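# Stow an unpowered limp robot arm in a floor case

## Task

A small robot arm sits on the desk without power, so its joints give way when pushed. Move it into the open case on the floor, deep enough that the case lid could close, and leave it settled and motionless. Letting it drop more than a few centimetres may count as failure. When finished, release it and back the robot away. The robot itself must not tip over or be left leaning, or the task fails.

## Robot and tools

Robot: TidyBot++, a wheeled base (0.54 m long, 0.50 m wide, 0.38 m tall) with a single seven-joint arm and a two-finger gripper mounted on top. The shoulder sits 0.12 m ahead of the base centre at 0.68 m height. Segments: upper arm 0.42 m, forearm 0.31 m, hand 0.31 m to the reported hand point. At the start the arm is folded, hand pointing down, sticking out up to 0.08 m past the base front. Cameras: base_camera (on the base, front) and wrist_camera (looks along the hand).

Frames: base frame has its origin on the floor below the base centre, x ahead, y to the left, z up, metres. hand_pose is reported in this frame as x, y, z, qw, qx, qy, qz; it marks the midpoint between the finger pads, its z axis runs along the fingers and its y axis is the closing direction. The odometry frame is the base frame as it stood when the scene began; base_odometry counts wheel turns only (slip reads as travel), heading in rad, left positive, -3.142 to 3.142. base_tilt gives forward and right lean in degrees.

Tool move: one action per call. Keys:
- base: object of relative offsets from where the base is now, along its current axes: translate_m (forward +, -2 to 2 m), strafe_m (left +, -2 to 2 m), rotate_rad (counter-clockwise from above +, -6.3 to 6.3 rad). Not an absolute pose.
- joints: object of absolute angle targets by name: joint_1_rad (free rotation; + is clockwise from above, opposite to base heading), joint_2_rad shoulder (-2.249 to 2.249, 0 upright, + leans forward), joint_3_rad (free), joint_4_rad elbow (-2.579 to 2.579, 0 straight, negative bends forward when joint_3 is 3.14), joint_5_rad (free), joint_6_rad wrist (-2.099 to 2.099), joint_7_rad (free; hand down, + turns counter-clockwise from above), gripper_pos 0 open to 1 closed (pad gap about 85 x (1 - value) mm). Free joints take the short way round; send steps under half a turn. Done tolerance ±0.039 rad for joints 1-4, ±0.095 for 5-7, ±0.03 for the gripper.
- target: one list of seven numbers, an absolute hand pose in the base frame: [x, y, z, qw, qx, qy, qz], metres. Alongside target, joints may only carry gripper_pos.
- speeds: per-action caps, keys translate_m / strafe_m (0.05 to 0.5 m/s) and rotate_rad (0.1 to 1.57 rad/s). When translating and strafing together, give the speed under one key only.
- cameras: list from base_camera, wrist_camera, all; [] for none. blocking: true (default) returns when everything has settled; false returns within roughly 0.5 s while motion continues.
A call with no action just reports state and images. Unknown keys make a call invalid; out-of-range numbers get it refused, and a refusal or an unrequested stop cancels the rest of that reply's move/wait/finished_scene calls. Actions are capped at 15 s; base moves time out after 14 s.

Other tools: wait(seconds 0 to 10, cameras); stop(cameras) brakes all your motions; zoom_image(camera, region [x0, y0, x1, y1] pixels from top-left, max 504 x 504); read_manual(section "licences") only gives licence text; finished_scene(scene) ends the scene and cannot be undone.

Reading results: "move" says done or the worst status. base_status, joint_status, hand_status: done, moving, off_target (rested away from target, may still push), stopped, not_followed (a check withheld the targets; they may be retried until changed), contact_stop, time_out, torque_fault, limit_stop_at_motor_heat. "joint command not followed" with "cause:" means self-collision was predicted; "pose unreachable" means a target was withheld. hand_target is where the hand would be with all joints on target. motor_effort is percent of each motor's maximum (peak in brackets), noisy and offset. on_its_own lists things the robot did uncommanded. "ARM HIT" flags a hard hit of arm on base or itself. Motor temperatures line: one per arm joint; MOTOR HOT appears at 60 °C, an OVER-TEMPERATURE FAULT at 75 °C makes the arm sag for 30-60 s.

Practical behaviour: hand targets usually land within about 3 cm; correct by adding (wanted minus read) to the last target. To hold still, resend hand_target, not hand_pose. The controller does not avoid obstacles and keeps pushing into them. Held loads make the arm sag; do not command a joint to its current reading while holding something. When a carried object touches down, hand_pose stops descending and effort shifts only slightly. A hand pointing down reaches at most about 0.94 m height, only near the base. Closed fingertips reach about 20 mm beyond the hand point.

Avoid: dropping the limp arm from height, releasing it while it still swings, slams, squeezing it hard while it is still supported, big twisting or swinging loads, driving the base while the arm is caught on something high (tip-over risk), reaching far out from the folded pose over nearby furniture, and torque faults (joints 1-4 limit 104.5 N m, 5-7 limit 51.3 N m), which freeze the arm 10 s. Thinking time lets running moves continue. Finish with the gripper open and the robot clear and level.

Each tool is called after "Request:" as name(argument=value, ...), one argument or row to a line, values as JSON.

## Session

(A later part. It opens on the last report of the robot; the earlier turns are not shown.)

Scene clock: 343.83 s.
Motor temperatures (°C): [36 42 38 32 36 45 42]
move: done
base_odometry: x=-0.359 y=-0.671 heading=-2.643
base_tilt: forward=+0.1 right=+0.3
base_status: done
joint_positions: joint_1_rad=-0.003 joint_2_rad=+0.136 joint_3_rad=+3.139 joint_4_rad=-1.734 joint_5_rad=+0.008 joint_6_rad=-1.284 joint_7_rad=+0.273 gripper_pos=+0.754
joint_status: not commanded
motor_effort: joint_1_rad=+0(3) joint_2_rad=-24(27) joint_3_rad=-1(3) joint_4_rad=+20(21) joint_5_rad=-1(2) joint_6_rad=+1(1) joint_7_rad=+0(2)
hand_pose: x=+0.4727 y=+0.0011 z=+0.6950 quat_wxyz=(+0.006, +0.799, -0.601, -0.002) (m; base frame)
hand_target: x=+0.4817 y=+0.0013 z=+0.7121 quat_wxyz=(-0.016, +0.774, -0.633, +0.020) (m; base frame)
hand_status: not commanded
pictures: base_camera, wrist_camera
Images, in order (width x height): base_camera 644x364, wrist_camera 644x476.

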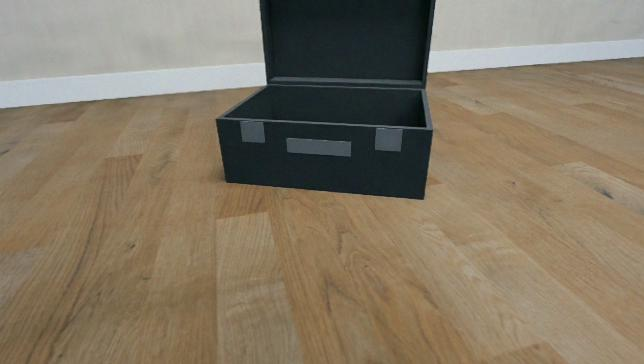

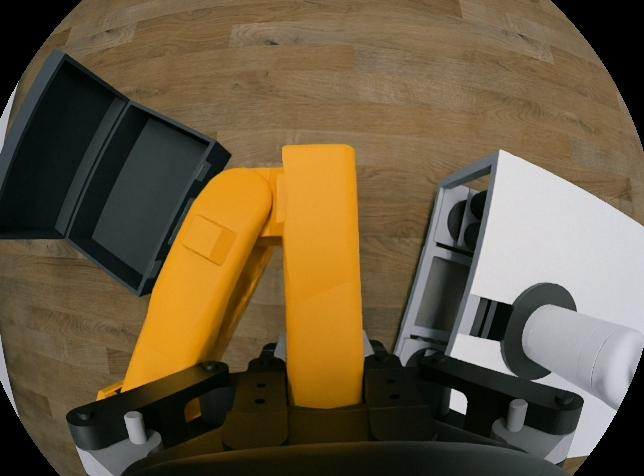

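Request:
move(
  base={"translate_m": 0.37, "strafe_m": -0.008, "rotate_rad": -0.154},
  speeds={"translate_m": 0.3, "rotate_rad": 0.5},
  joints={"joint_7_rad": -0.128},
)

Scene clock: 366.97 s.
Motor temperatures (°C): [36 42 38 32 36 45 42]
move: done
base_odometry: x=-0.688 y=-0.841 heading=-2.798
base_tilt: forward=+0.1 right=+0.3
base_status: done
joint_positions: joint_1_rad=+0.003 joint_2_rad=+0.136 joint_3_rad=+3.146 joint_4_rad=-1.734 joint_5_rad=+0.008 joint_6_rad=-1.284 joint_7_rad=-0.055 gripper_pos=+0.754
joint_status: all done
motor_effort: joint_1_rad=+0(3) joint_2_rad=-24(27) joint_3_rad=-1(4) joint_4_rad=+21(22) joint_5_rad=-1(3) joint_6_rad=+1(3) joint_7_rad=+1(2)
hand_pose: x=+0.4728 y=-0.0037 z=+0.6948 quat_wxyz=(+0.007, +0.685, -0.728, -0.001) (m; base frame)
hand_target: x=+0.4817 y=+0.0013 z=+0.7121 quat_wxyz=(-0.019, +0.660, -0.751, +0.017) (m; base frame)
hand_status: not commanded
pictures: base_camera, wrist_camera
Images, in order (width x height): base_camera 644x364, wrist_camera 644x476.

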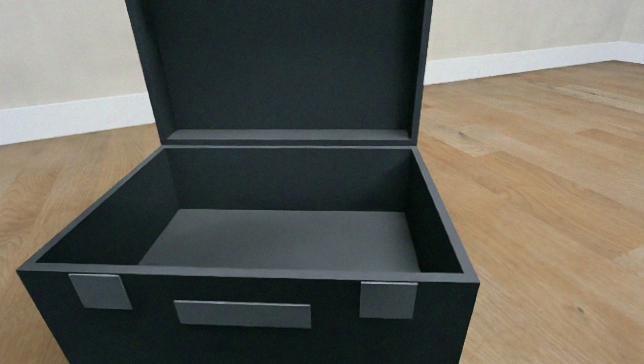

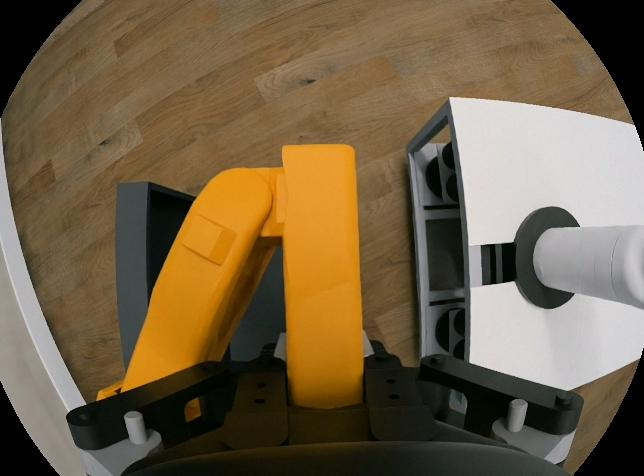

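Request:
zoom_image(
  camera="base_camera",
  region=[0, 100, 500, 364],
)

Scaled by 1.008.

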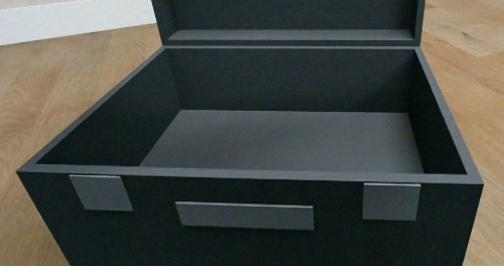

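Request:
move(
  joints={"joint_1_rad": 0.05, "joint_2_rad": 0.45, "joint_3_rad": 3.1416, "joint_4_rad": -1.96, "joint_5_rad": 0, "joint_6_rad": -0.67, "joint_7_rad": -0.07},
  cameras=["wrist_camera"],
)

Request:
move(
  joints={"joint_1_rad": 0.05, "joint_2_rad": 0.79, "joint_3_rad": 3.1416, "joint_4_rad": -2.03, "joint_5_rad": 0, "joint_6_rad": -0.26, "joint_7_rad": -0.07},
)

Scene clock: 412.17 s.
Motor temperatures (°C): [36 42 38 32 36 45 42]
move: off_target
base_odometry: x=-0.688 y=-0.841 heading=-2.798
base_tilt: forward=+0.1 right=+0.3
base_status: not commanded
joint_positions: joint_1_rad=+0.038 joint_2_rad=+0.491 joint_3_rad=+3.146 joint_4_rad=-1.954 joint_5_rad=+0.008 joint_6_rad=-0.717 joint_7_rad=-0.055 gripper_pos=+0.754
joint_status: joint_2_rad off_target (ended at +0.491, target +0.450); the others done
motor_effort: joint_1_rad=+0(2) joint_2_rad=-32(36) joint_3_rad=-2(2) joint_4_rad=+14(21) joint_5_rad=+0(2) joint_6_rad=+1(3) joint_7_rad=+1(2)
hand_pose: x=+0.5124 y=-0.0170 z=+0.5004 quat_wxyz=(+0.010, +0.674, -0.738, -0.005) (m; base frame)
hand_target: x=+0.5307 y=-0.0192 z=+0.5161 quat_wxyz=(-0.022, +0.663, -0.748, +0.022) (m; base frame)
hand_status: not commanded
pictures: wrist_camera
Images, in order (width x height): wrist_camera 644x476.

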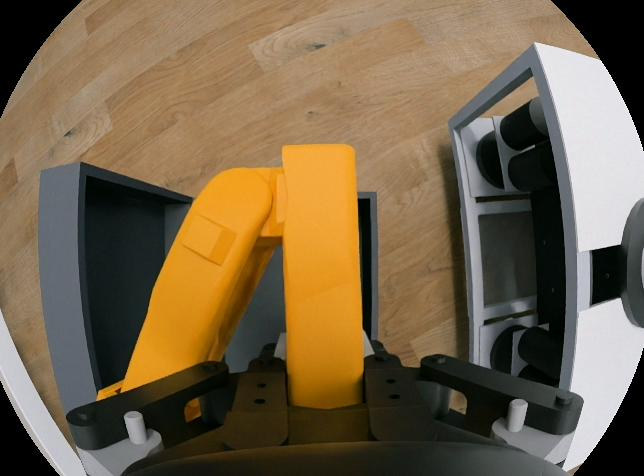

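Scene clock: 413.90 s.
Motor temperatures (°C): [36 42 38 32 36 45 42]
move: off_target
base_odometry: x=-0.688 y=-0.841 heading=-2.798
base_tilt: forward=+0.2 right=+0.3
base_status: not commanded
joint_positions: joint_1_rad=+0.038 joint_2_rad=+0.832 joint_3_rad=+3.146 joint_4_rad=-2.018 joint_5_rad=+0.008 joint_6_rad=-0.307 joint_7_rad=-0.055 gripper_pos=+0.754
joint_status: joint_2_rad off_target (ended at +0.832, target +0.790); the others done
motor_effort: joint_1_rad=+0(1) joint_2_rad=-36(40) joint_3_rad=-2(3) joint_4_rad=+7(15) joint_5_rad=+0(1) joint_6_rad=+1(2) joint_7_rad=+1(2)
hand_pose: x=+0.5151 y=-0.0165 z=+0.3527 quat_wxyz=(+0.008, +0.675, -0.738, -0.004) (m; base frame)
hand_target: x=+0.5360 y=-0.0195 z=+0.3690 quat_wxyz=(-0.022, +0.663, -0.748, +0.022) (m; base frame)
hand_status: not commanded
pictures: base_camera, wrist_camera
Images, in order (width x height): base_camera 644x364, wrist_camera 644x476.

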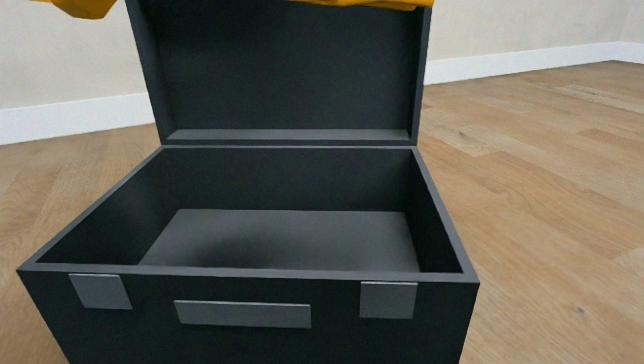

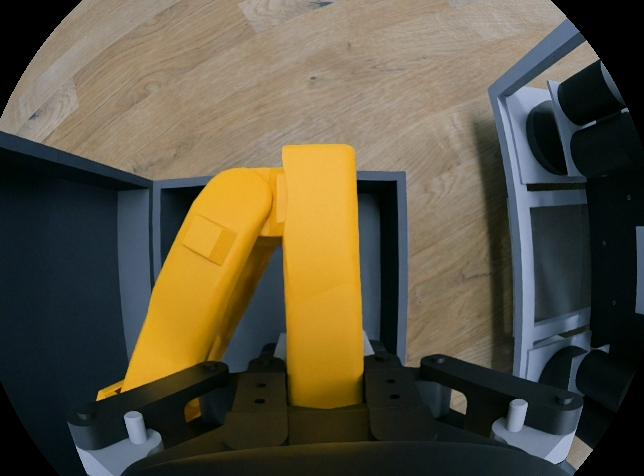

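Request:
move(
  joints={"joint_1_rad": 0.05, "joint_2_rad": 1.178, "joint_3_rad": 3.1416, "joint_4_rad": -1.875, "joint_5_rad": 0, "joint_6_rad": 0.018, "joint_7_rad": 0.04},
)

Scene clock: 436.53 s.
Motor temperatures (°C): [36 43 38 32 36 45 42]
move: off_target
base_odometry: x=-0.688 y=-0.841 heading=-2.798
base_tilt: forward=+0.1 right=+0.3
base_status: not commanded
joint_positions: joint_1_rad=+0.038 joint_2_rad=+1.220 joint_3_rad=+3.146 joint_4_rad=-1.899 joint_5_rad=+0.008 joint_6_rad=-0.029 joint_7_rad=-0.037 gripper_pos=+0.754
joint_status: joint_2_rad off_target (ended at +1.221, target +1.178); the others done
motor_effort: joint_1_rad=-1(1) joint_2_rad=-39(42) joint_3_rad=-3(3) joint_4_rad=+2(7) joint_5_rad=+0(1) joint_6_rad=+1(2) joint_7_rad=+1(3)
hand_pose: x=+0.5185 y=-0.0164 z=+0.2006 quat_wxyz=(+0.004, +0.682, -0.731, -0.001) (m; base frame)
hand_target: x=+0.5682 y=-0.0211 z=+0.2202 quat_wxyz=(-0.036, +0.703, -0.710, +0.039) (m; base frame)
hand_status: not commanded
pictures: base_camera, wrist_camera
Images, in order (width x height): base_camera 644x364, wrist_camera 644x476.

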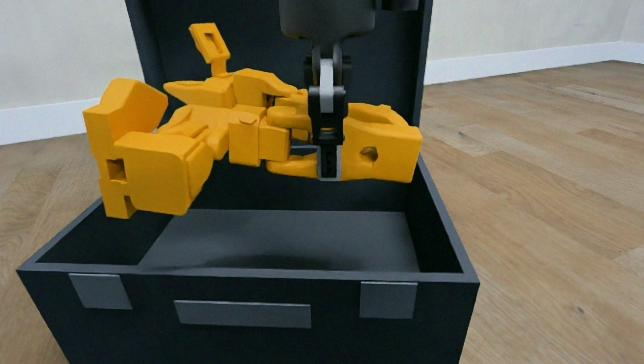

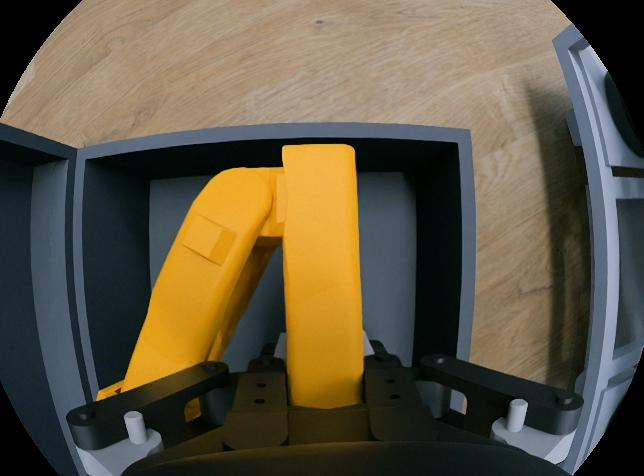

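Request:
move(
  joints={"joint_1_rad": 0.05, "joint_2_rad": 1.378, "joint_3_rad": 3.1416, "joint_4_rad": -1.735, "joint_5_rad": 0, "joint_6_rad": 0.084, "joint_7_rad": 0.06},
)

Scene clock: 454.10 s.
Motor temperatures (°C): [36 43 38 32 36 45 42]
move: done
base_odometry: x=-0.688 y=-0.841 heading=-2.798
base_tilt: forward=+0.1 right=+0.3
base_status: not commanded
joint_positions: joint_1_rad=+0.040 joint_2_rad=+1.416 joint_3_rad=+3.146 joint_4_rad=-1.752 joint_5_rad=+0.008 joint_6_rad=+0.045 joint_7_rad=-0.021 gripper_pos=+0.754
joint_status: all done
motor_effort: joint_1_rad=+0(1) joint_2_rad=-41(43) joint_3_rad=-3(3) joint_4_rad=+1(2) joint_5_rad=+0(1) joint_6_rad=+1(2) joint_7_rad=+1(3)
hand_pose: x=+0.5320 y=-0.0176 z=+0.1213 quat_wxyz=(-0.005, +0.688, -0.726, +0.008) (m; base frame)
hand_target: x=+0.5754 y=-0.0215 z=+0.1389 quat_wxyz=(-0.038, +0.710, -0.702, +0.042) (m; base frame)
hand_status: not commanded
pictures: base_camera, wrist_camera
Images, in order (width x height): base_camera 644x364, wrist_camera 644x476.

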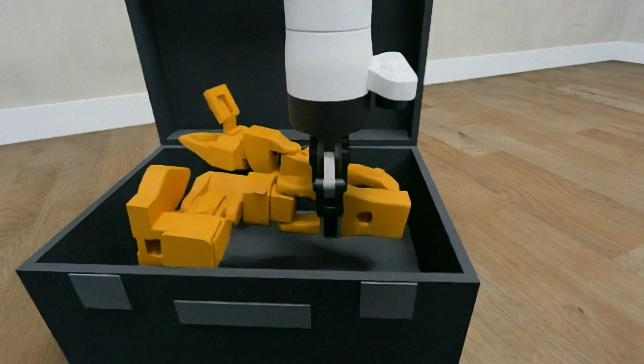

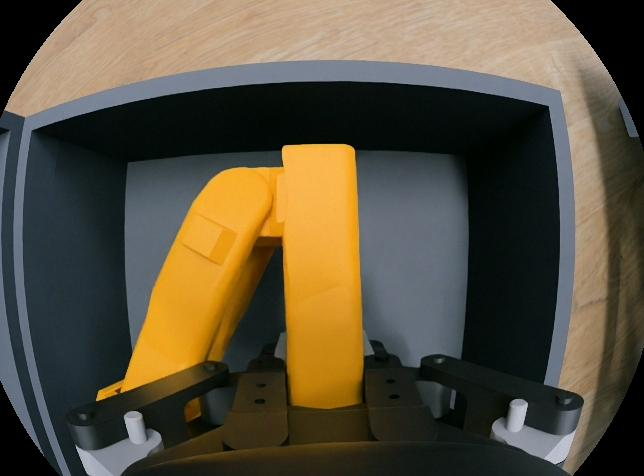

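Request:
zoom_image(
  camera="base_camera",
  region=[100, 60, 440, 290],
)

Scaled by 1.482.

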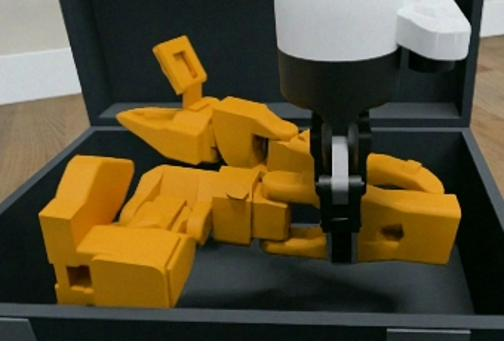

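Request:
move(
  joints={"joint_1_rad": 0.05, "joint_2_rad": 1.395, "joint_3_rad": 3.1416, "joint_4_rad": -1.80, "joint_5_rad": 0, "joint_6_rad": 0.1135, "joint_7_rad": 0.06},
)

Scene clock: 532.60 s.
Motor temperatures (°C): [36 44 38 32 36 45 42]
move: done
base_odometry: x=-0.688 y=-0.841 heading=-2.798
base_tilt: forward=+0.1 right=+0.2
base_status: not commanded
joint_positions: joint_1_rad=+0.041 joint_2_rad=+1.416 joint_3_rad=+3.146 joint_4_rad=-1.772 joint_5_rad=+0.008 joint_6_rad=+0.085 joint_7_rad=-0.021 gripper_pos=+0.754
joint_status: all done
motor_effort: joint_1_rad=+0(1) joint_2_rad=-37(41) joint_3_rad=-2(3) joint_4_rad=-2(3) joint_5_rad=+1(1) joint_6_rad=-1(2) joint_7_rad=+2(3)
hand_pose: x=+0.5317 y=-0.0180 z=+0.1214 quat_wxyz=(-0.012, +0.687, -0.726, +0.015) (m; base frame)
hand_target: x=+0.5347 y=-0.0195 z=+0.1308 quat_wxyz=(-0.020, +0.710, -0.703, +0.022) (m; base frame)
hand_status: not commanded
pictures: base_camera, wrist_camera
Images, in order (width x height): base_camera 644x364, wrist_camera 644x476.

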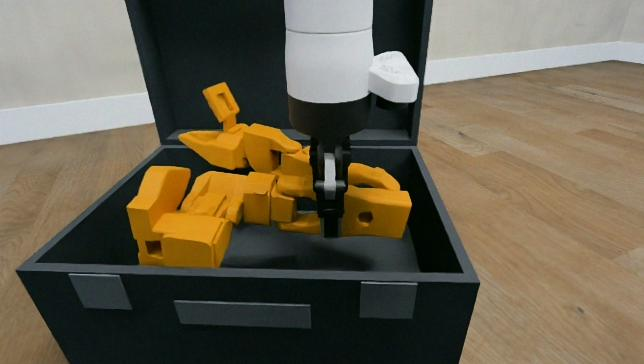

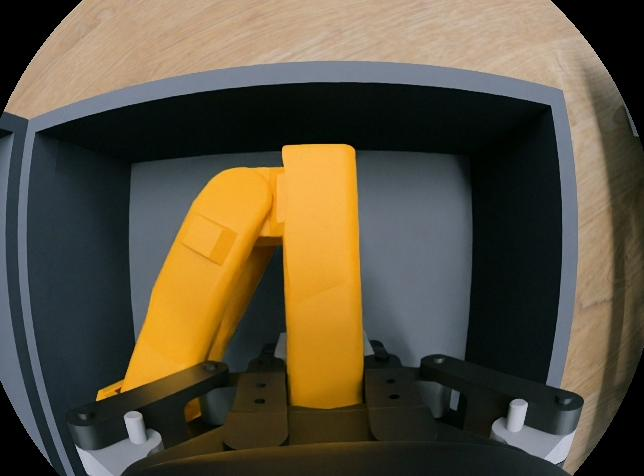

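Request:
move(
  joints={"joint_1_rad": 0.05, "joint_2_rad": 1.41, "joint_3_rad": 3.1416, "joint_4_rad": -1.83, "joint_5_rad": 0, "joint_6_rad": 0.04, "joint_7_rad": 0.06},
)

Scene clock: 544.20 s.
Motor temperatures (°C): [36 44 38 32 36 45 42]
move: off_target
base_odometry: x=-0.688 y=-0.841 heading=-2.798
base_tilt: forward=+0.1 right=+0.3
base_status: not commanded
joint_positions: joint_1_rad=+0.045 joint_2_rad=+1.418 joint_3_rad=+3.146 joint_4_rad=-1.781 joint_5_rad=+0.008 joint_6_rad=+0.073 joint_7_rad=-0.021 gripper_pos=+0.754
joint_status: joint_4_rad off_target (ended at -1.781, target -1.830); the others done
motor_effort: joint_1_rad=-1(2) joint_2_rad=-35(38) joint_3_rad=-3(4) joint_4_rad=-6(8) joint_5_rad=+2(3) joint_6_rad=-3(5) joint_7_rad=+3(4)
hand_pose: x=+0.5216 y=-0.0192 z=+0.1208 quat_wxyz=(-0.004, +0.686, -0.727, +0.007) (m; base frame)
hand_target: x=+0.4849 y=-0.0170 z=+0.1256 quat_wxyz=(+0.019, +0.710, -0.703, -0.022) (m; base frame)
hand_status: not commanded
pictures: base_camera, wrist_camera
Images, in order (width x height): base_camera 644x364, wrist_camera 644x476.

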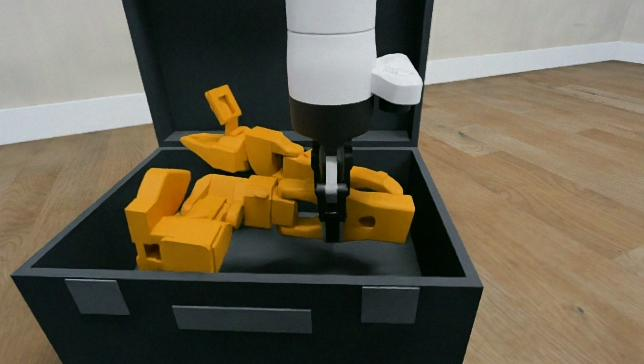

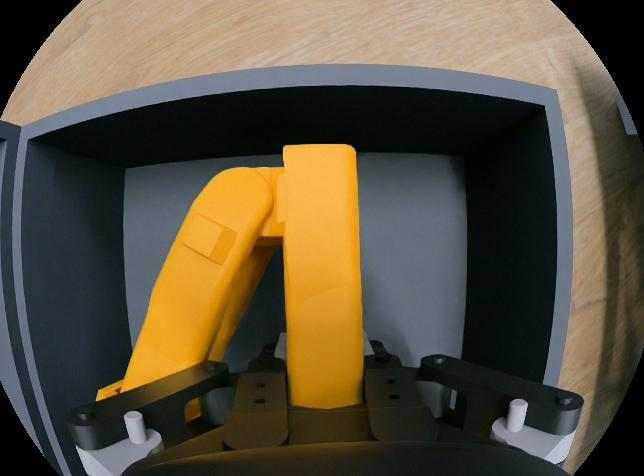

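Request:
move(
  joints={"joint_2_rad": 1.178, "joint_4_rad": -1.875, "joint_6_rad": 0.018},
)

Scene clock: 623.70 s.
Motor temperatures (°C): [36 44 37 32 36 45 42]
move: off_target
base_odometry: x=-0.688 y=-0.841 heading=-2.798
base_tilt: forward=+0.1 right=+0.3
base_status: not commanded
joint_positions: joint_1_rad=+0.045 joint_2_rad=+1.224 joint_3_rad=+3.146 joint_4_rad=-1.863 joint_5_rad=+0.008 joint_6_rad=+0.038 joint_7_rad=-0.016 gripper_pos=+0.754
joint_status: joint_2_rad off_target (ended at +1.224, target +1.178); the others done
motor_effort: joint_1_rad=+0(2) joint_2_rad=-42(43) joint_3_rad=-2(3) joint_4_rad=+3(7) joint_5_rad=+0(2) joint_6_rad=+2(4) joint_7_rad=+1(4)
hand_pose: x=+0.5603 y=-0.0209 z=+0.2010 quat_wxyz=(-0.031, +0.687, -0.725, +0.035) (m; base frame)
hand_target: x=+0.5682 y=-0.0211 z=+0.2202 quat_wxyz=(-0.036, +0.710, -0.703, +0.040) (m; base frame)
hand_status: not commanded
pictures: base_camera, wrist_camera
Images, in order (width x height): base_camera 644x364, wrist_camera 644x476.

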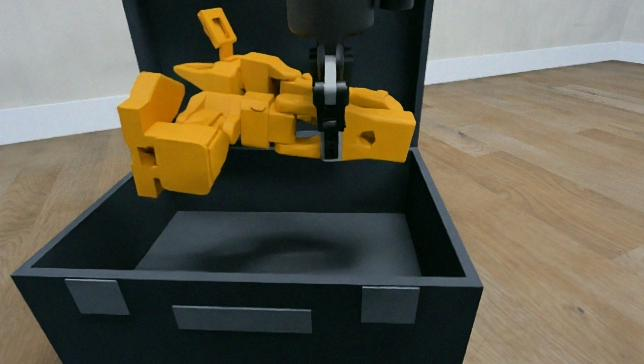

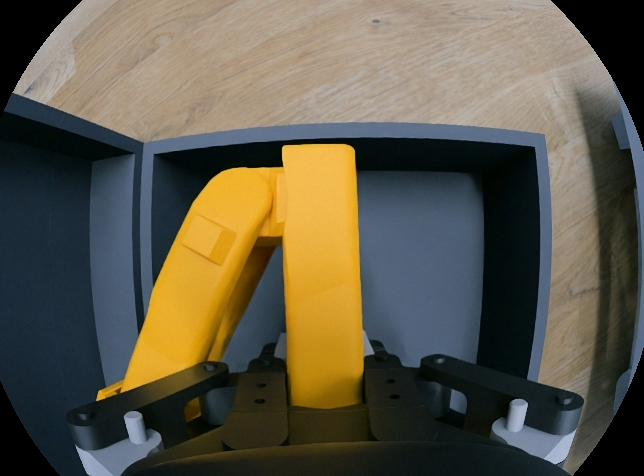

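Request:
zoom_image(
  camera="base_camera",
  region=[0, 200, 300, 364],
)

Request:
zoom_image(
  camera="base_camera",
  region=[300, 120, 500, 320],
)

Scaled by 1.680.

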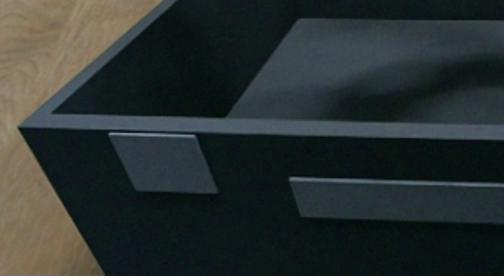

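Scaled by 2.520.

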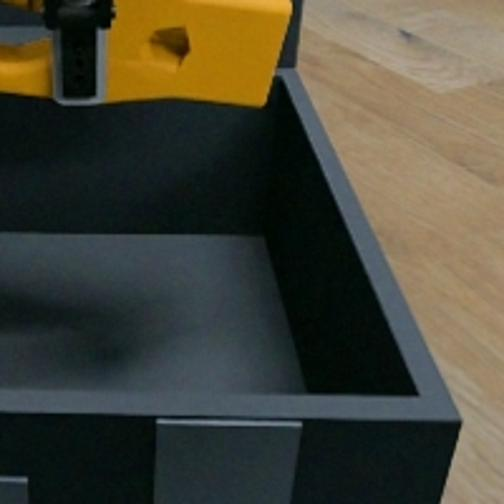

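Request:
move(
  joints={"joint_2_rad": 1.184, "joint_4_rad": -1.76, "joint_6_rad": -0.166, "joint_7_rad": 0.26},
)

Scene clock: 659.37 s.
Motor temperatures (°C): [36 44 37 32 35 45 42]
move: off_target
base_odometry: x=-0.688 y=-0.841 heading=-2.798
base_tilt: forward=+0.1 right=+0.3
base_status: not commanded
joint_positions: joint_1_rad=+0.045 joint_2_rad=+1.224 joint_3_rad=+3.146 joint_4_rad=-1.781 joint_5_rad=+0.008 joint_6_rad=-0.130 joint_7_rad=+0.178 gripper_pos=+0.754
joint_status: joint_2_rad off_target (ended at +1.224, target +1.184); the others done
motor_effort: joint_1_rad=+0(1) joint_2_rad=-41(43) joint_3_rad=-2(3) joint_4_rad=+4(5) joint_5_rad=+0(0) joint_6_rad=+1(3) joint_7_rad=+1(2)
hand_pose: x=+0.5594 y=-0.0213 z=+0.2021 quat_wxyz=(+0.000, +0.755, -0.656, +0.004) (m; base frame)
hand_target: x=+0.5797 y=-0.0217 z=+0.2211 quat_wxyz=(-0.009, +0.777, -0.629, +0.013) (m; base frame)
hand_status: not commanded
pictures: base_camera, wrist_camera
Images, in order (width x height): base_camera 644x364, wrist_camera 644x476.

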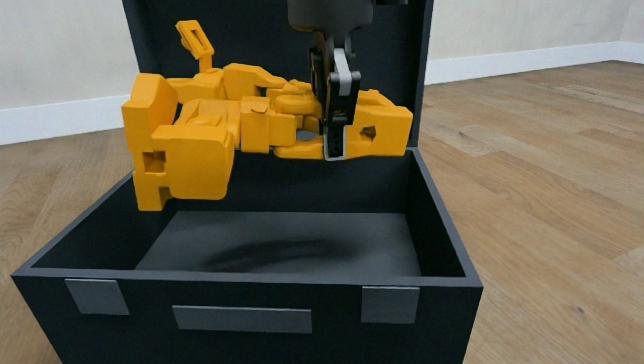

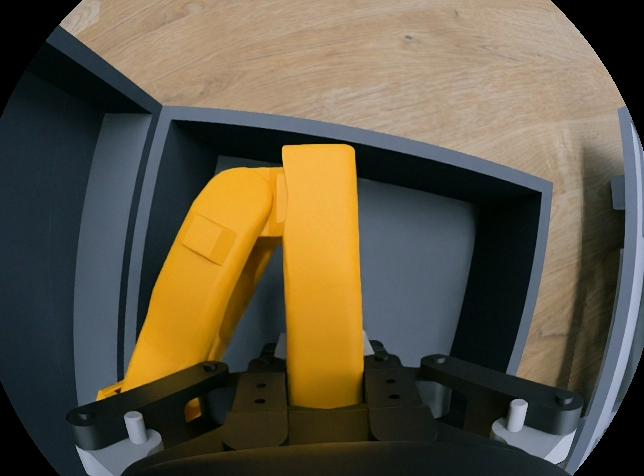

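Request:
zoom_image(
  camera="base_camera",
  region=[100, 0, 440, 230],
)

Scaled by 1.482.

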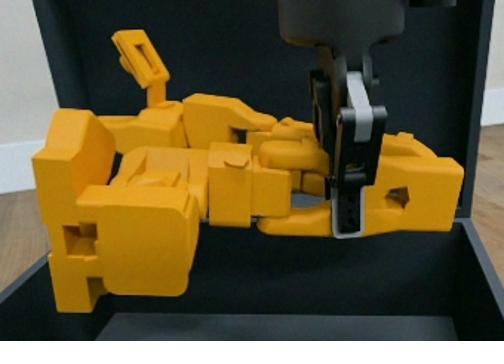

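Request:
move(
  joints={"joint_1_rad": 0.078, "joint_2_rad": 1.286, "joint_4_rad": -1.70, "joint_6_rad": -0.12, "joint_7_rad": 0.295},
)

Scene clock: 701.53 s.
Motor temperatures (°C): [36 45 37 31 35 45 42]
move: off_target
base_odometry: x=-0.688 y=-0.841 heading=-2.798
base_tilt: forward=+0.1 right=+0.3
base_status: not commanded
joint_positions: joint_1_rad=+0.069 joint_2_rad=+1.333 joint_3_rad=+3.146 joint_4_rad=-1.719 joint_5_rad=+0.008 joint_6_rad=-0.131 joint_7_rad=+0.213 gripper_pos=+0.754
joint_status: joint_2_rad off_target (ended at +1.333, target +1.286); the others done
motor_effort: joint_1_rad=-1(2) joint_2_rad=-42(45) joint_3_rad=-2(3) joint_4_rad=+2(5) joint_5_rad=+0(1) joint_6_rad=+1(2) joint_7_rad=+1(2)
hand_pose: x=+0.5418 y=-0.0311 z=+0.1565 quat_wxyz=(+0.015, +0.758, -0.652, -0.015) (m; base frame)
hand_target: x=+0.5813 y=-0.0348 z=+0.1784 quat_wxyz=(-0.010, +0.779, -0.626, +0.015) (m; base frame)
hand_status: not commanded
pictures: base_camera, wrist_camera
Images, in order (width x height): base_camera 644x364, wrist_camera 644x476.

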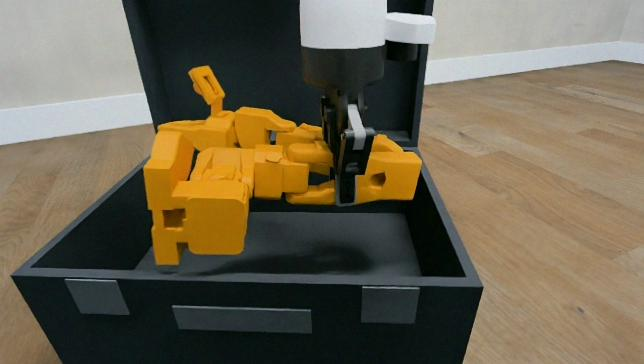

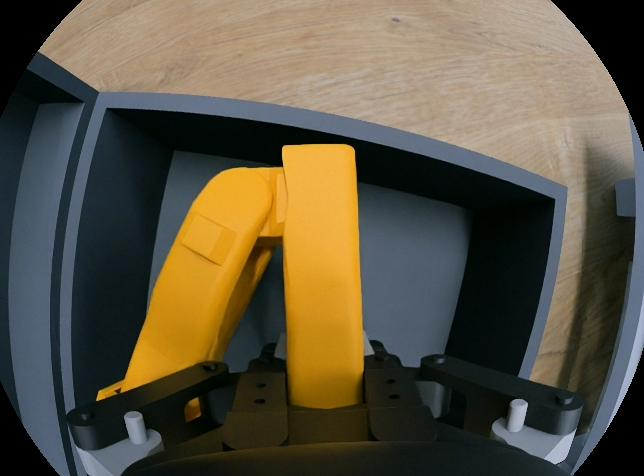

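Request:
move(
  joints={"joint_2_rad": 1.328, "joint_4_rad": -1.668, "joint_6_rad": -0.06},
)

Scene clock: 709.83 s.
Motor temperatures (°C): [36 45 37 31 35 45 42]
move: off_target
base_odometry: x=-0.688 y=-0.841 heading=-2.798
base_tilt: forward=+0.1 right=+0.3
base_status: not commanded
joint_positions: joint_1_rad=+0.069 joint_2_rad=+1.367 joint_3_rad=+3.146 joint_4_rad=-1.686 joint_5_rad=+0.008 joint_6_rad=-0.090 joint_7_rad=+0.214 gripper_pos=+0.754
joint_status: joint_2_rad off_target (ended at +1.367, target +1.328); the others done
motor_effort: joint_1_rad=-1(1) joint_2_rad=-42(44) joint_3_rad=-2(3) joint_4_rad=+3(4) joint_5_rad=+0(0) joint_6_rad=+1(1) joint_7_rad=+1(2)
hand_pose: x=+0.5568 y=-0.0321 z=+0.1423 quat_wxyz=(+0.003, +0.759, -0.652, +0.001) (m; base frame)
hand_target: x=+0.5983 y=-0.0361 z=+0.1618 quat_wxyz=(-0.024, +0.779, -0.626, +0.035) (m; base frame)
hand_status: not commanded
pictures: base_camera, wrist_camera
Images, in order (width x height): base_camera 644x364, wrist_camera 644x476.

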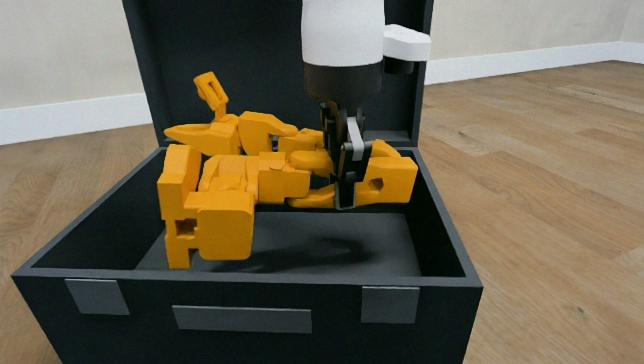

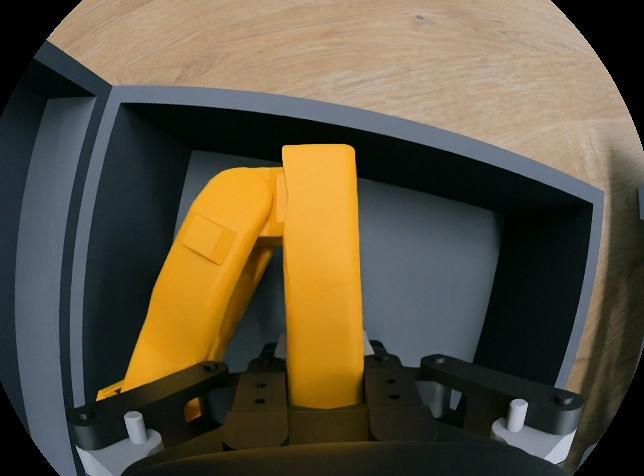

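Request:
zoom_image(
  camera="base_camera",
  region=[130, 60, 290, 290],
)

Scaled by 2.191.

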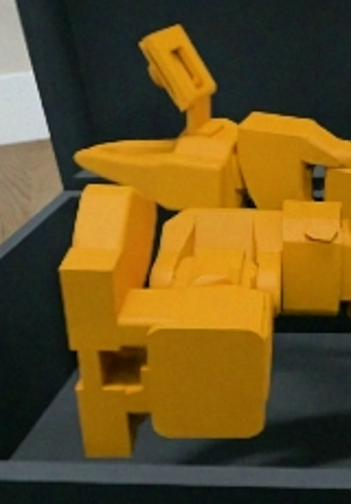

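Request:
move(
  joints={"joint_2_rad": 1.392, "joint_4_rad": -1.607, "joint_6_rad": -0.05},
)

Request:
zoom_image(
  camera="base_camera",
  region=[100, 80, 320, 300],
)

Scene clock: 738.80 s.
Motor temperatures (°C): [36 45 37 31 35 45 42]
move: off_target
base_odometry: x=-0.688 y=-0.841 heading=-2.798
base_tilt: forward=+0.1 right=+0.3
base_status: not commanded
joint_positions: joint_1_rad=+0.069 joint_2_rad=+1.435 joint_3_rad=+3.146 joint_4_rad=-1.624 joint_5_rad=+0.008 joint_6_rad=-0.085 joint_7_rad=+0.214 gripper_pos=+0.754
joint_status: joint_2_rad off_target (ended at +1.435, target +1.392); the others done
motor_effort: joint_1_rad=+0(1) joint_2_rad=-42(45) joint_3_rad=-2(3) joint_4_rad=+3(4) joint_5_rad=+0(0) joint_6_rad=+0(2) joint_7_rad=+0(2)
hand_pose: x=+0.5600 y=-0.0323 z=+0.1142 quat_wxyz=(+0.003, +0.759, -0.651, +0.001) (m; base frame)
hand_target: x=+0.6051 y=-0.0366 z=+0.1355 quat_wxyz=(-0.026, +0.779, -0.626, +0.038) (m; base frame)
hand_status: not commanded
pictures: base_camera, wrist_camera
Images, in order (width x height): base_camera 644x364, wrist_camera 644x476.

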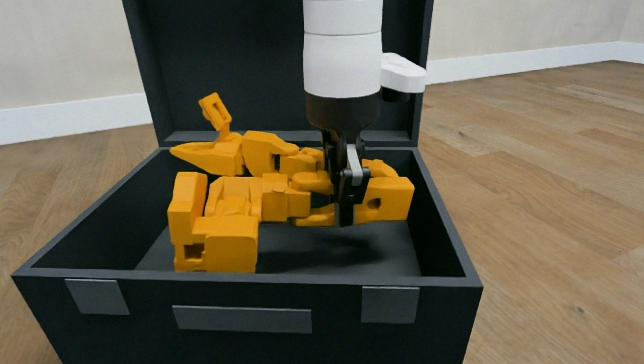

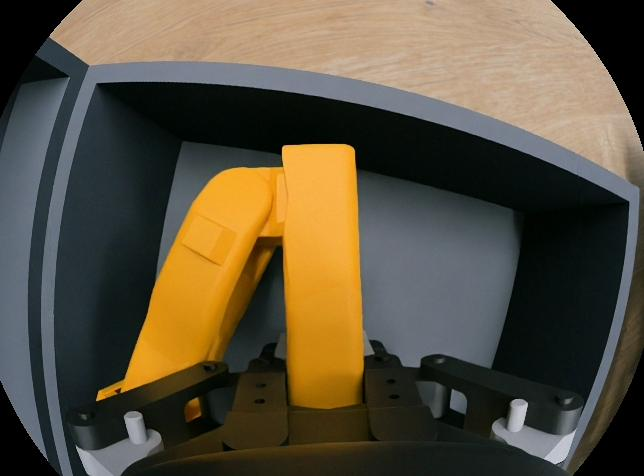

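Scaled by 2.291.

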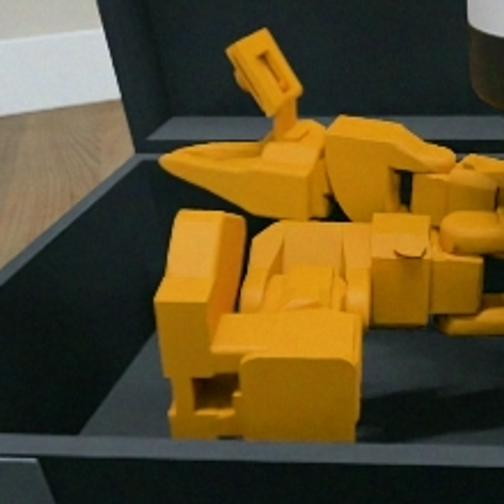

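Request:
zoom_image(
  camera="base_camera",
  region=[150, 190, 270, 300],
)

Request:
zoom_image(
  camera="base_camera",
  region=[0, 240, 120, 330],
)

Request:
zoom_image(
  camera="base_camera",
  region=[400, 240, 500, 320],
)

Scaled by 4.200.

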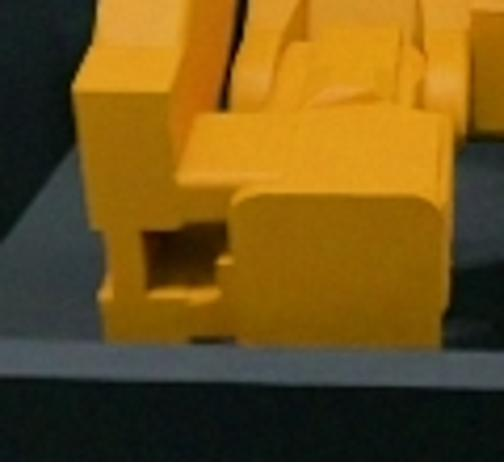

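Scaled by 4.200.

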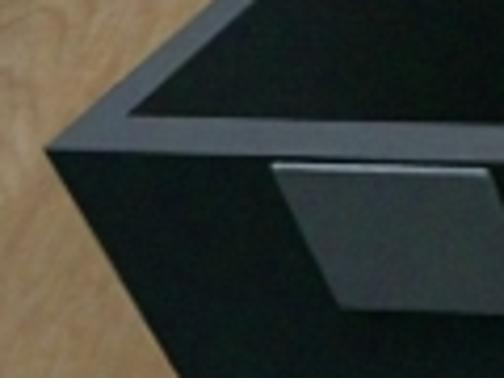

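Scaled by 5.040.

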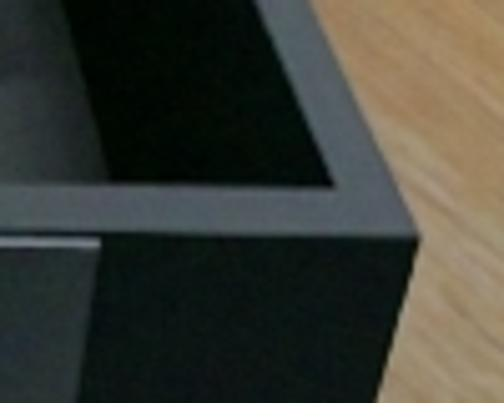

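Request:
move(
  joints={"joint_2_rad": 1.416, "joint_4_rad": -1.57, "joint_6_rad": -0.065},
)

Request:
zoom_image(
  camera="base_camera",
  region=[140, 80, 320, 300],
)

Scene clock: 801.47 s.
Motor temperatures (°C): [36 45 37 31 35 45 42]
move: off_target
base_odometry: x=-0.688 y=-0.841 heading=-2.798
base_tilt: forward=+0.1 right=+0.3
base_status: not commanded
joint_positions: joint_1_rad=+0.069 joint_2_rad=+1.456 joint_3_rad=+3.146 joint_4_rad=-1.591 joint_5_rad=+0.008 joint_6_rad=-0.085 joint_7_rad=+0.220 gripper_pos=+0.754
joint_status: joint_2_rad off_target (ended at +1.456, target +1.416); the others done
motor_effort: joint_1_rad=-1(1) joint_2_rad=-43(45) joint_3_rad=-2(3) joint_4_rad=+3(4) joint_5_rad=+0(1) joint_6_rad=+1(2) joint_7_rad=+1(2)
hand_pose: x=+0.5688 y=-0.0329 z=+0.1058 quat_wxyz=(-0.001, +0.761, -0.649, +0.006) (m; base frame)
hand_target: x=+0.6102 y=-0.0370 z=+0.1261 quat_wxyz=(-0.026, +0.779, -0.626, +0.037) (m; base frame)
hand_status: not commanded
pictures: base_camera, wrist_camera
Images, in order (width x height): base_camera 644x364, wrist_camera 644x476.

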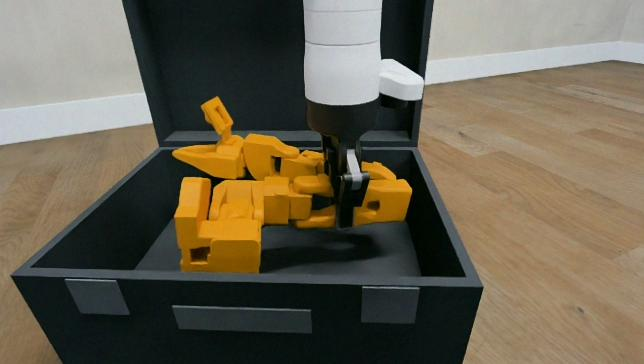

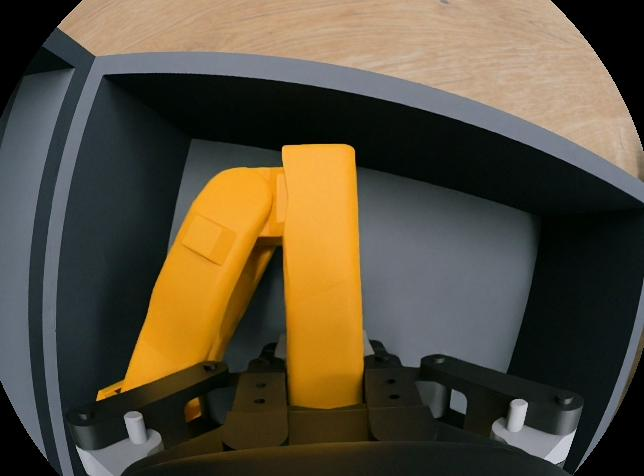

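Scaled by 2.291.

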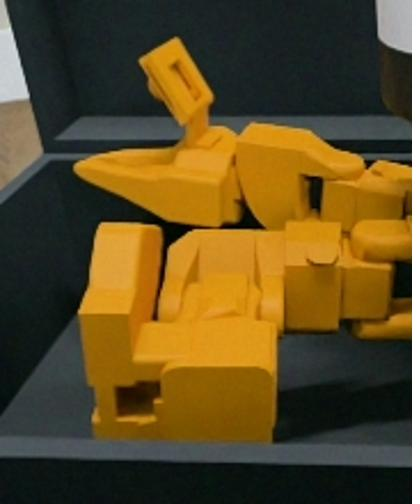

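Request:
move(
  joints={"joint_2_rad": 1.466, "joint_4_rad": -1.523, "joint_6_rad": -0.08},
)

Request:
zoom_image(
  camera="base_camera",
  region=[140, 80, 320, 300],
)

Scene clock: 810.57 s.
Motor temperatures (°C): [36 45 37 31 35 45 42]
move: off_target
base_odometry: x=-0.688 y=-0.841 heading=-2.798
base_tilt: forward=+0.1 right=+0.3
base_status: not commanded
joint_positions: joint_1_rad=+0.070 joint_2_rad=+1.512 joint_3_rad=+3.146 joint_4_rad=-1.545 joint_5_rad=+0.008 joint_6_rad=-0.085 joint_7_rad=+0.225 gripper_pos=+0.754
joint_status: joint_2_rad off_target (ended at +1.512, target +1.466); the others done
motor_effort: joint_1_rad=+0(1) joint_2_rad=-43(46) joint_3_rad=-2(3) joint_4_rad=+2(5) joint_5_rad=+0(1) joint_6_rad=+1(3) joint_7_rad=+1(1)
hand_pose: x=+0.5646 y=-0.0327 z=+0.0821 quat_wxyz=(+0.002, +0.762, -0.647, +0.002) (m; base frame)
hand_target: x=+0.6064 y=-0.0367 z=+0.1046 quat_wxyz=(-0.020, +0.779, -0.626, +0.030) (m; base frame)
hand_status: not commanded
pictures: base_camera, wrist_camera
Images, in order (width x height): base_camera 644x364, wrist_camera 644x476.

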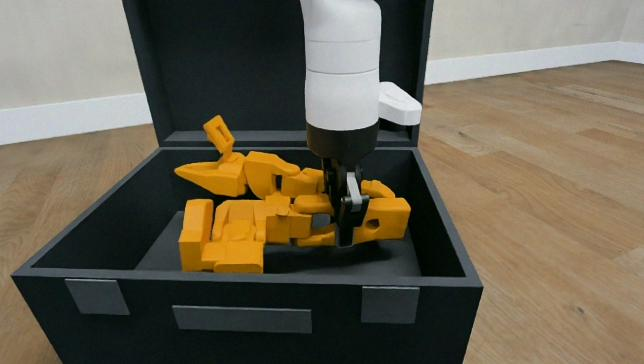

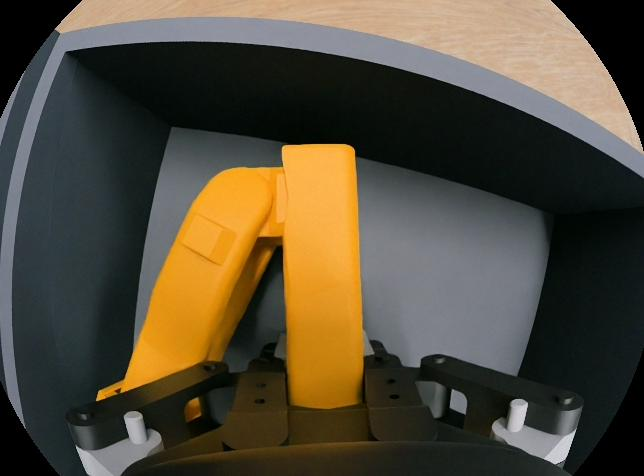

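Scaled by 2.291.

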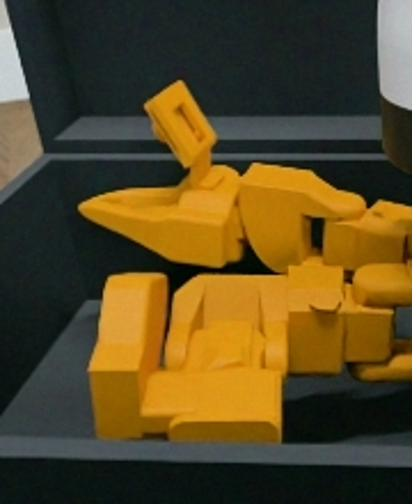

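Request:
move(
  joints={"joint_2_rad": 1.518, "joint_4_rad": -1.466, "joint_6_rad": -0.075},
)

Scene clock: 817.03 s.
Motor temperatures (°C): [36 45 37 31 35 45 42]
move: off_target
base_odometry: x=-0.688 y=-0.841 heading=-2.798
base_tilt: forward=+0.1 right=+0.3
base_status: not commanded
joint_positions: joint_1_rad=+0.070 joint_2_rad=+1.564 joint_3_rad=+3.146 joint_4_rad=-1.489 joint_5_rad=+0.008 joint_6_rad=-0.085 joint_7_rad=+0.227 gripper_pos=+0.754
joint_status: joint_2_rad off_target (ended at +1.564, target +1.518); the others done
motor_effort: joint_1_rad=-1(1) joint_2_rad=-43(46) joint_3_rad=-2(3) joint_4_rad=+3(5) joint_5_rad=+0(1) joint_6_rad=+0(2) joint_7_rad=+1(2)
hand_pose: x=+0.5677 y=-0.0329 z=+0.0602 quat_wxyz=(+0.001, +0.763, -0.646, +0.003) (m; base frame)
hand_target: x=+0.6128 y=-0.0372 z=+0.0833 quat_wxyz=(-0.023, +0.779, -0.626, +0.034) (m; base frame)
hand_status: not commanded
pictures: base_camera, wrist_camera
Images, in order (width x height): base_camera 644x364, wrist_camera 644x476.

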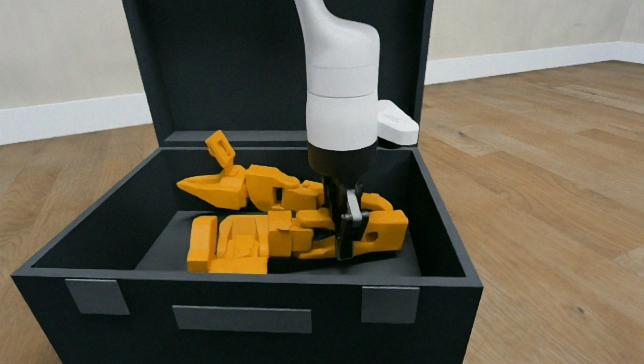

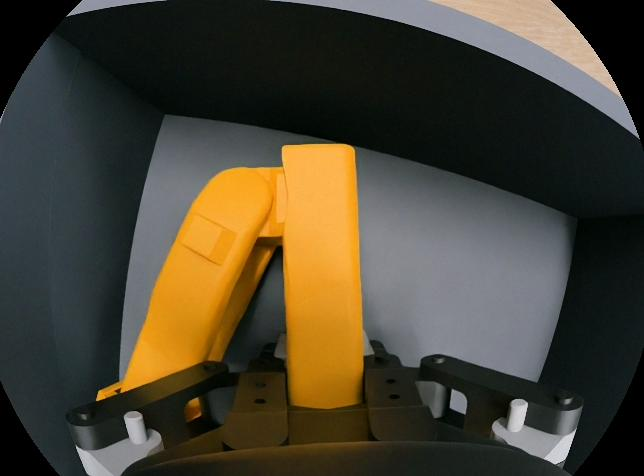

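Request:
move(
  joints={"joint_2_rad": 1.543, "joint_4_rad": -1.441, "joint_6_rad": -0.075},
)

Scene clock: 821.17 s.
Motor temperatures (°C): [36 45 37 31 35 45 42]
move: off_target
base_odometry: x=-0.688 y=-0.841 heading=-2.798
base_tilt: forward=+0.1 right=+0.3
base_status: not commanded
joint_positions: joint_1_rad=+0.070 joint_2_rad=+1.585 joint_3_rad=+3.146 joint_4_rad=-1.464 joint_5_rad=+0.008 joint_6_rad=-0.085 joint_7_rad=+0.228 gripper_pos=+0.754
joint_status: joint_2_rad off_target (ended at +1.585, target +1.543); the others done
motor_effort: joint_1_rad=+0(1) joint_2_rad=-43(46) joint_3_rad=-2(3) joint_4_rad=+3(4) joint_5_rad=+0(1) joint_6_rad=+1(2) joint_7_rad=+1(1)
hand_pose: x=+0.5701 y=-0.0330 z=+0.0514 quat_wxyz=(+0.000, +0.763, -0.646, +0.005) (m; base frame)
hand_target: x=+0.6132 y=-0.0373 z=+0.0728 quat_wxyz=(-0.023, +0.779, -0.626, +0.034) (m; base frame)
hand_status: not commanded
pictures: base_camera, wrist_camera
Images, in order (width x height): base_camera 644x364, wrist_camera 644x476.

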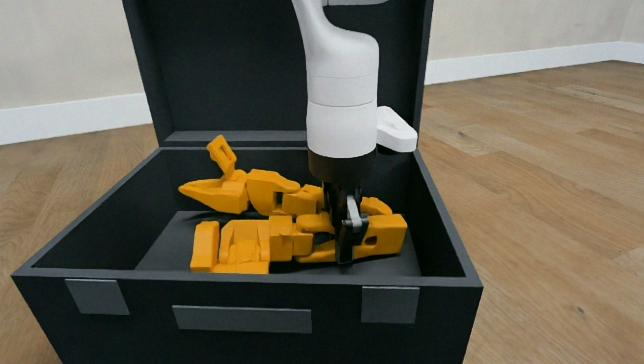

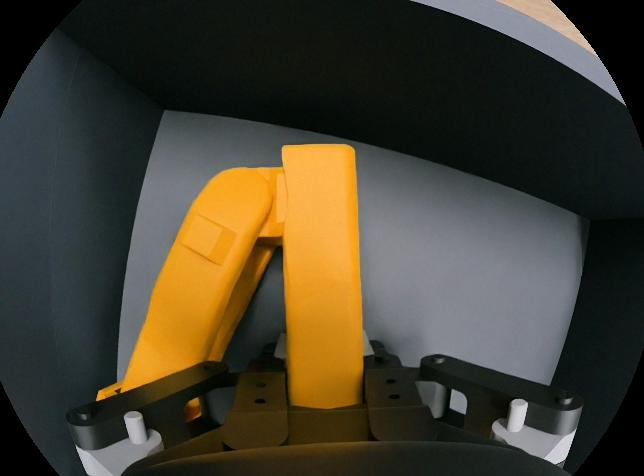

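Request:
move(
  joints={"joint_2_rad": 1.562, "joint_4_rad": -1.424},
  cameras=["base_camera"],
)

Scene clock: 826.57 s.
Motor temperatures (°C): [36 45 37 31 35 45 42]
move: done
base_odometry: x=-0.688 y=-0.841 heading=-2.798
base_tilt: forward=+0.1 right=+0.3
base_status: not commanded
joint_positions: joint_1_rad=+0.070 joint_2_rad=+1.587 joint_3_rad=+3.146 joint_4_rad=-1.458 joint_5_rad=+0.008 joint_6_rad=-0.085 joint_7_rad=+0.228 gripper_pos=+0.754
joint_status: all done
motor_effort: joint_1_rad=+0(1) joint_2_rad=-41(44) joint_3_rad=-2(2) joint_4_rad=+6(7) joint_5_rad=-1(1) joint_6_rad=+3(5) joint_7_rad=+0(2)
hand_pose: x=+0.5723 y=-0.0332 z=+0.0507 quat_wxyz=(-0.001, +0.763, -0.646, +0.006) (m; base frame)
hand_target: x=+0.6121 y=-0.0372 z=+0.0647 quat_wxyz=(-0.023, +0.779, -0.626, +0.033) (m; base frame)
hand_status: not commanded
pictures: base_camera
Images, in order (width x height): base_camera 644x364.

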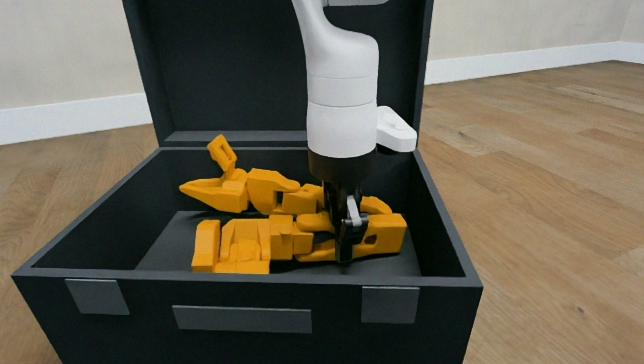

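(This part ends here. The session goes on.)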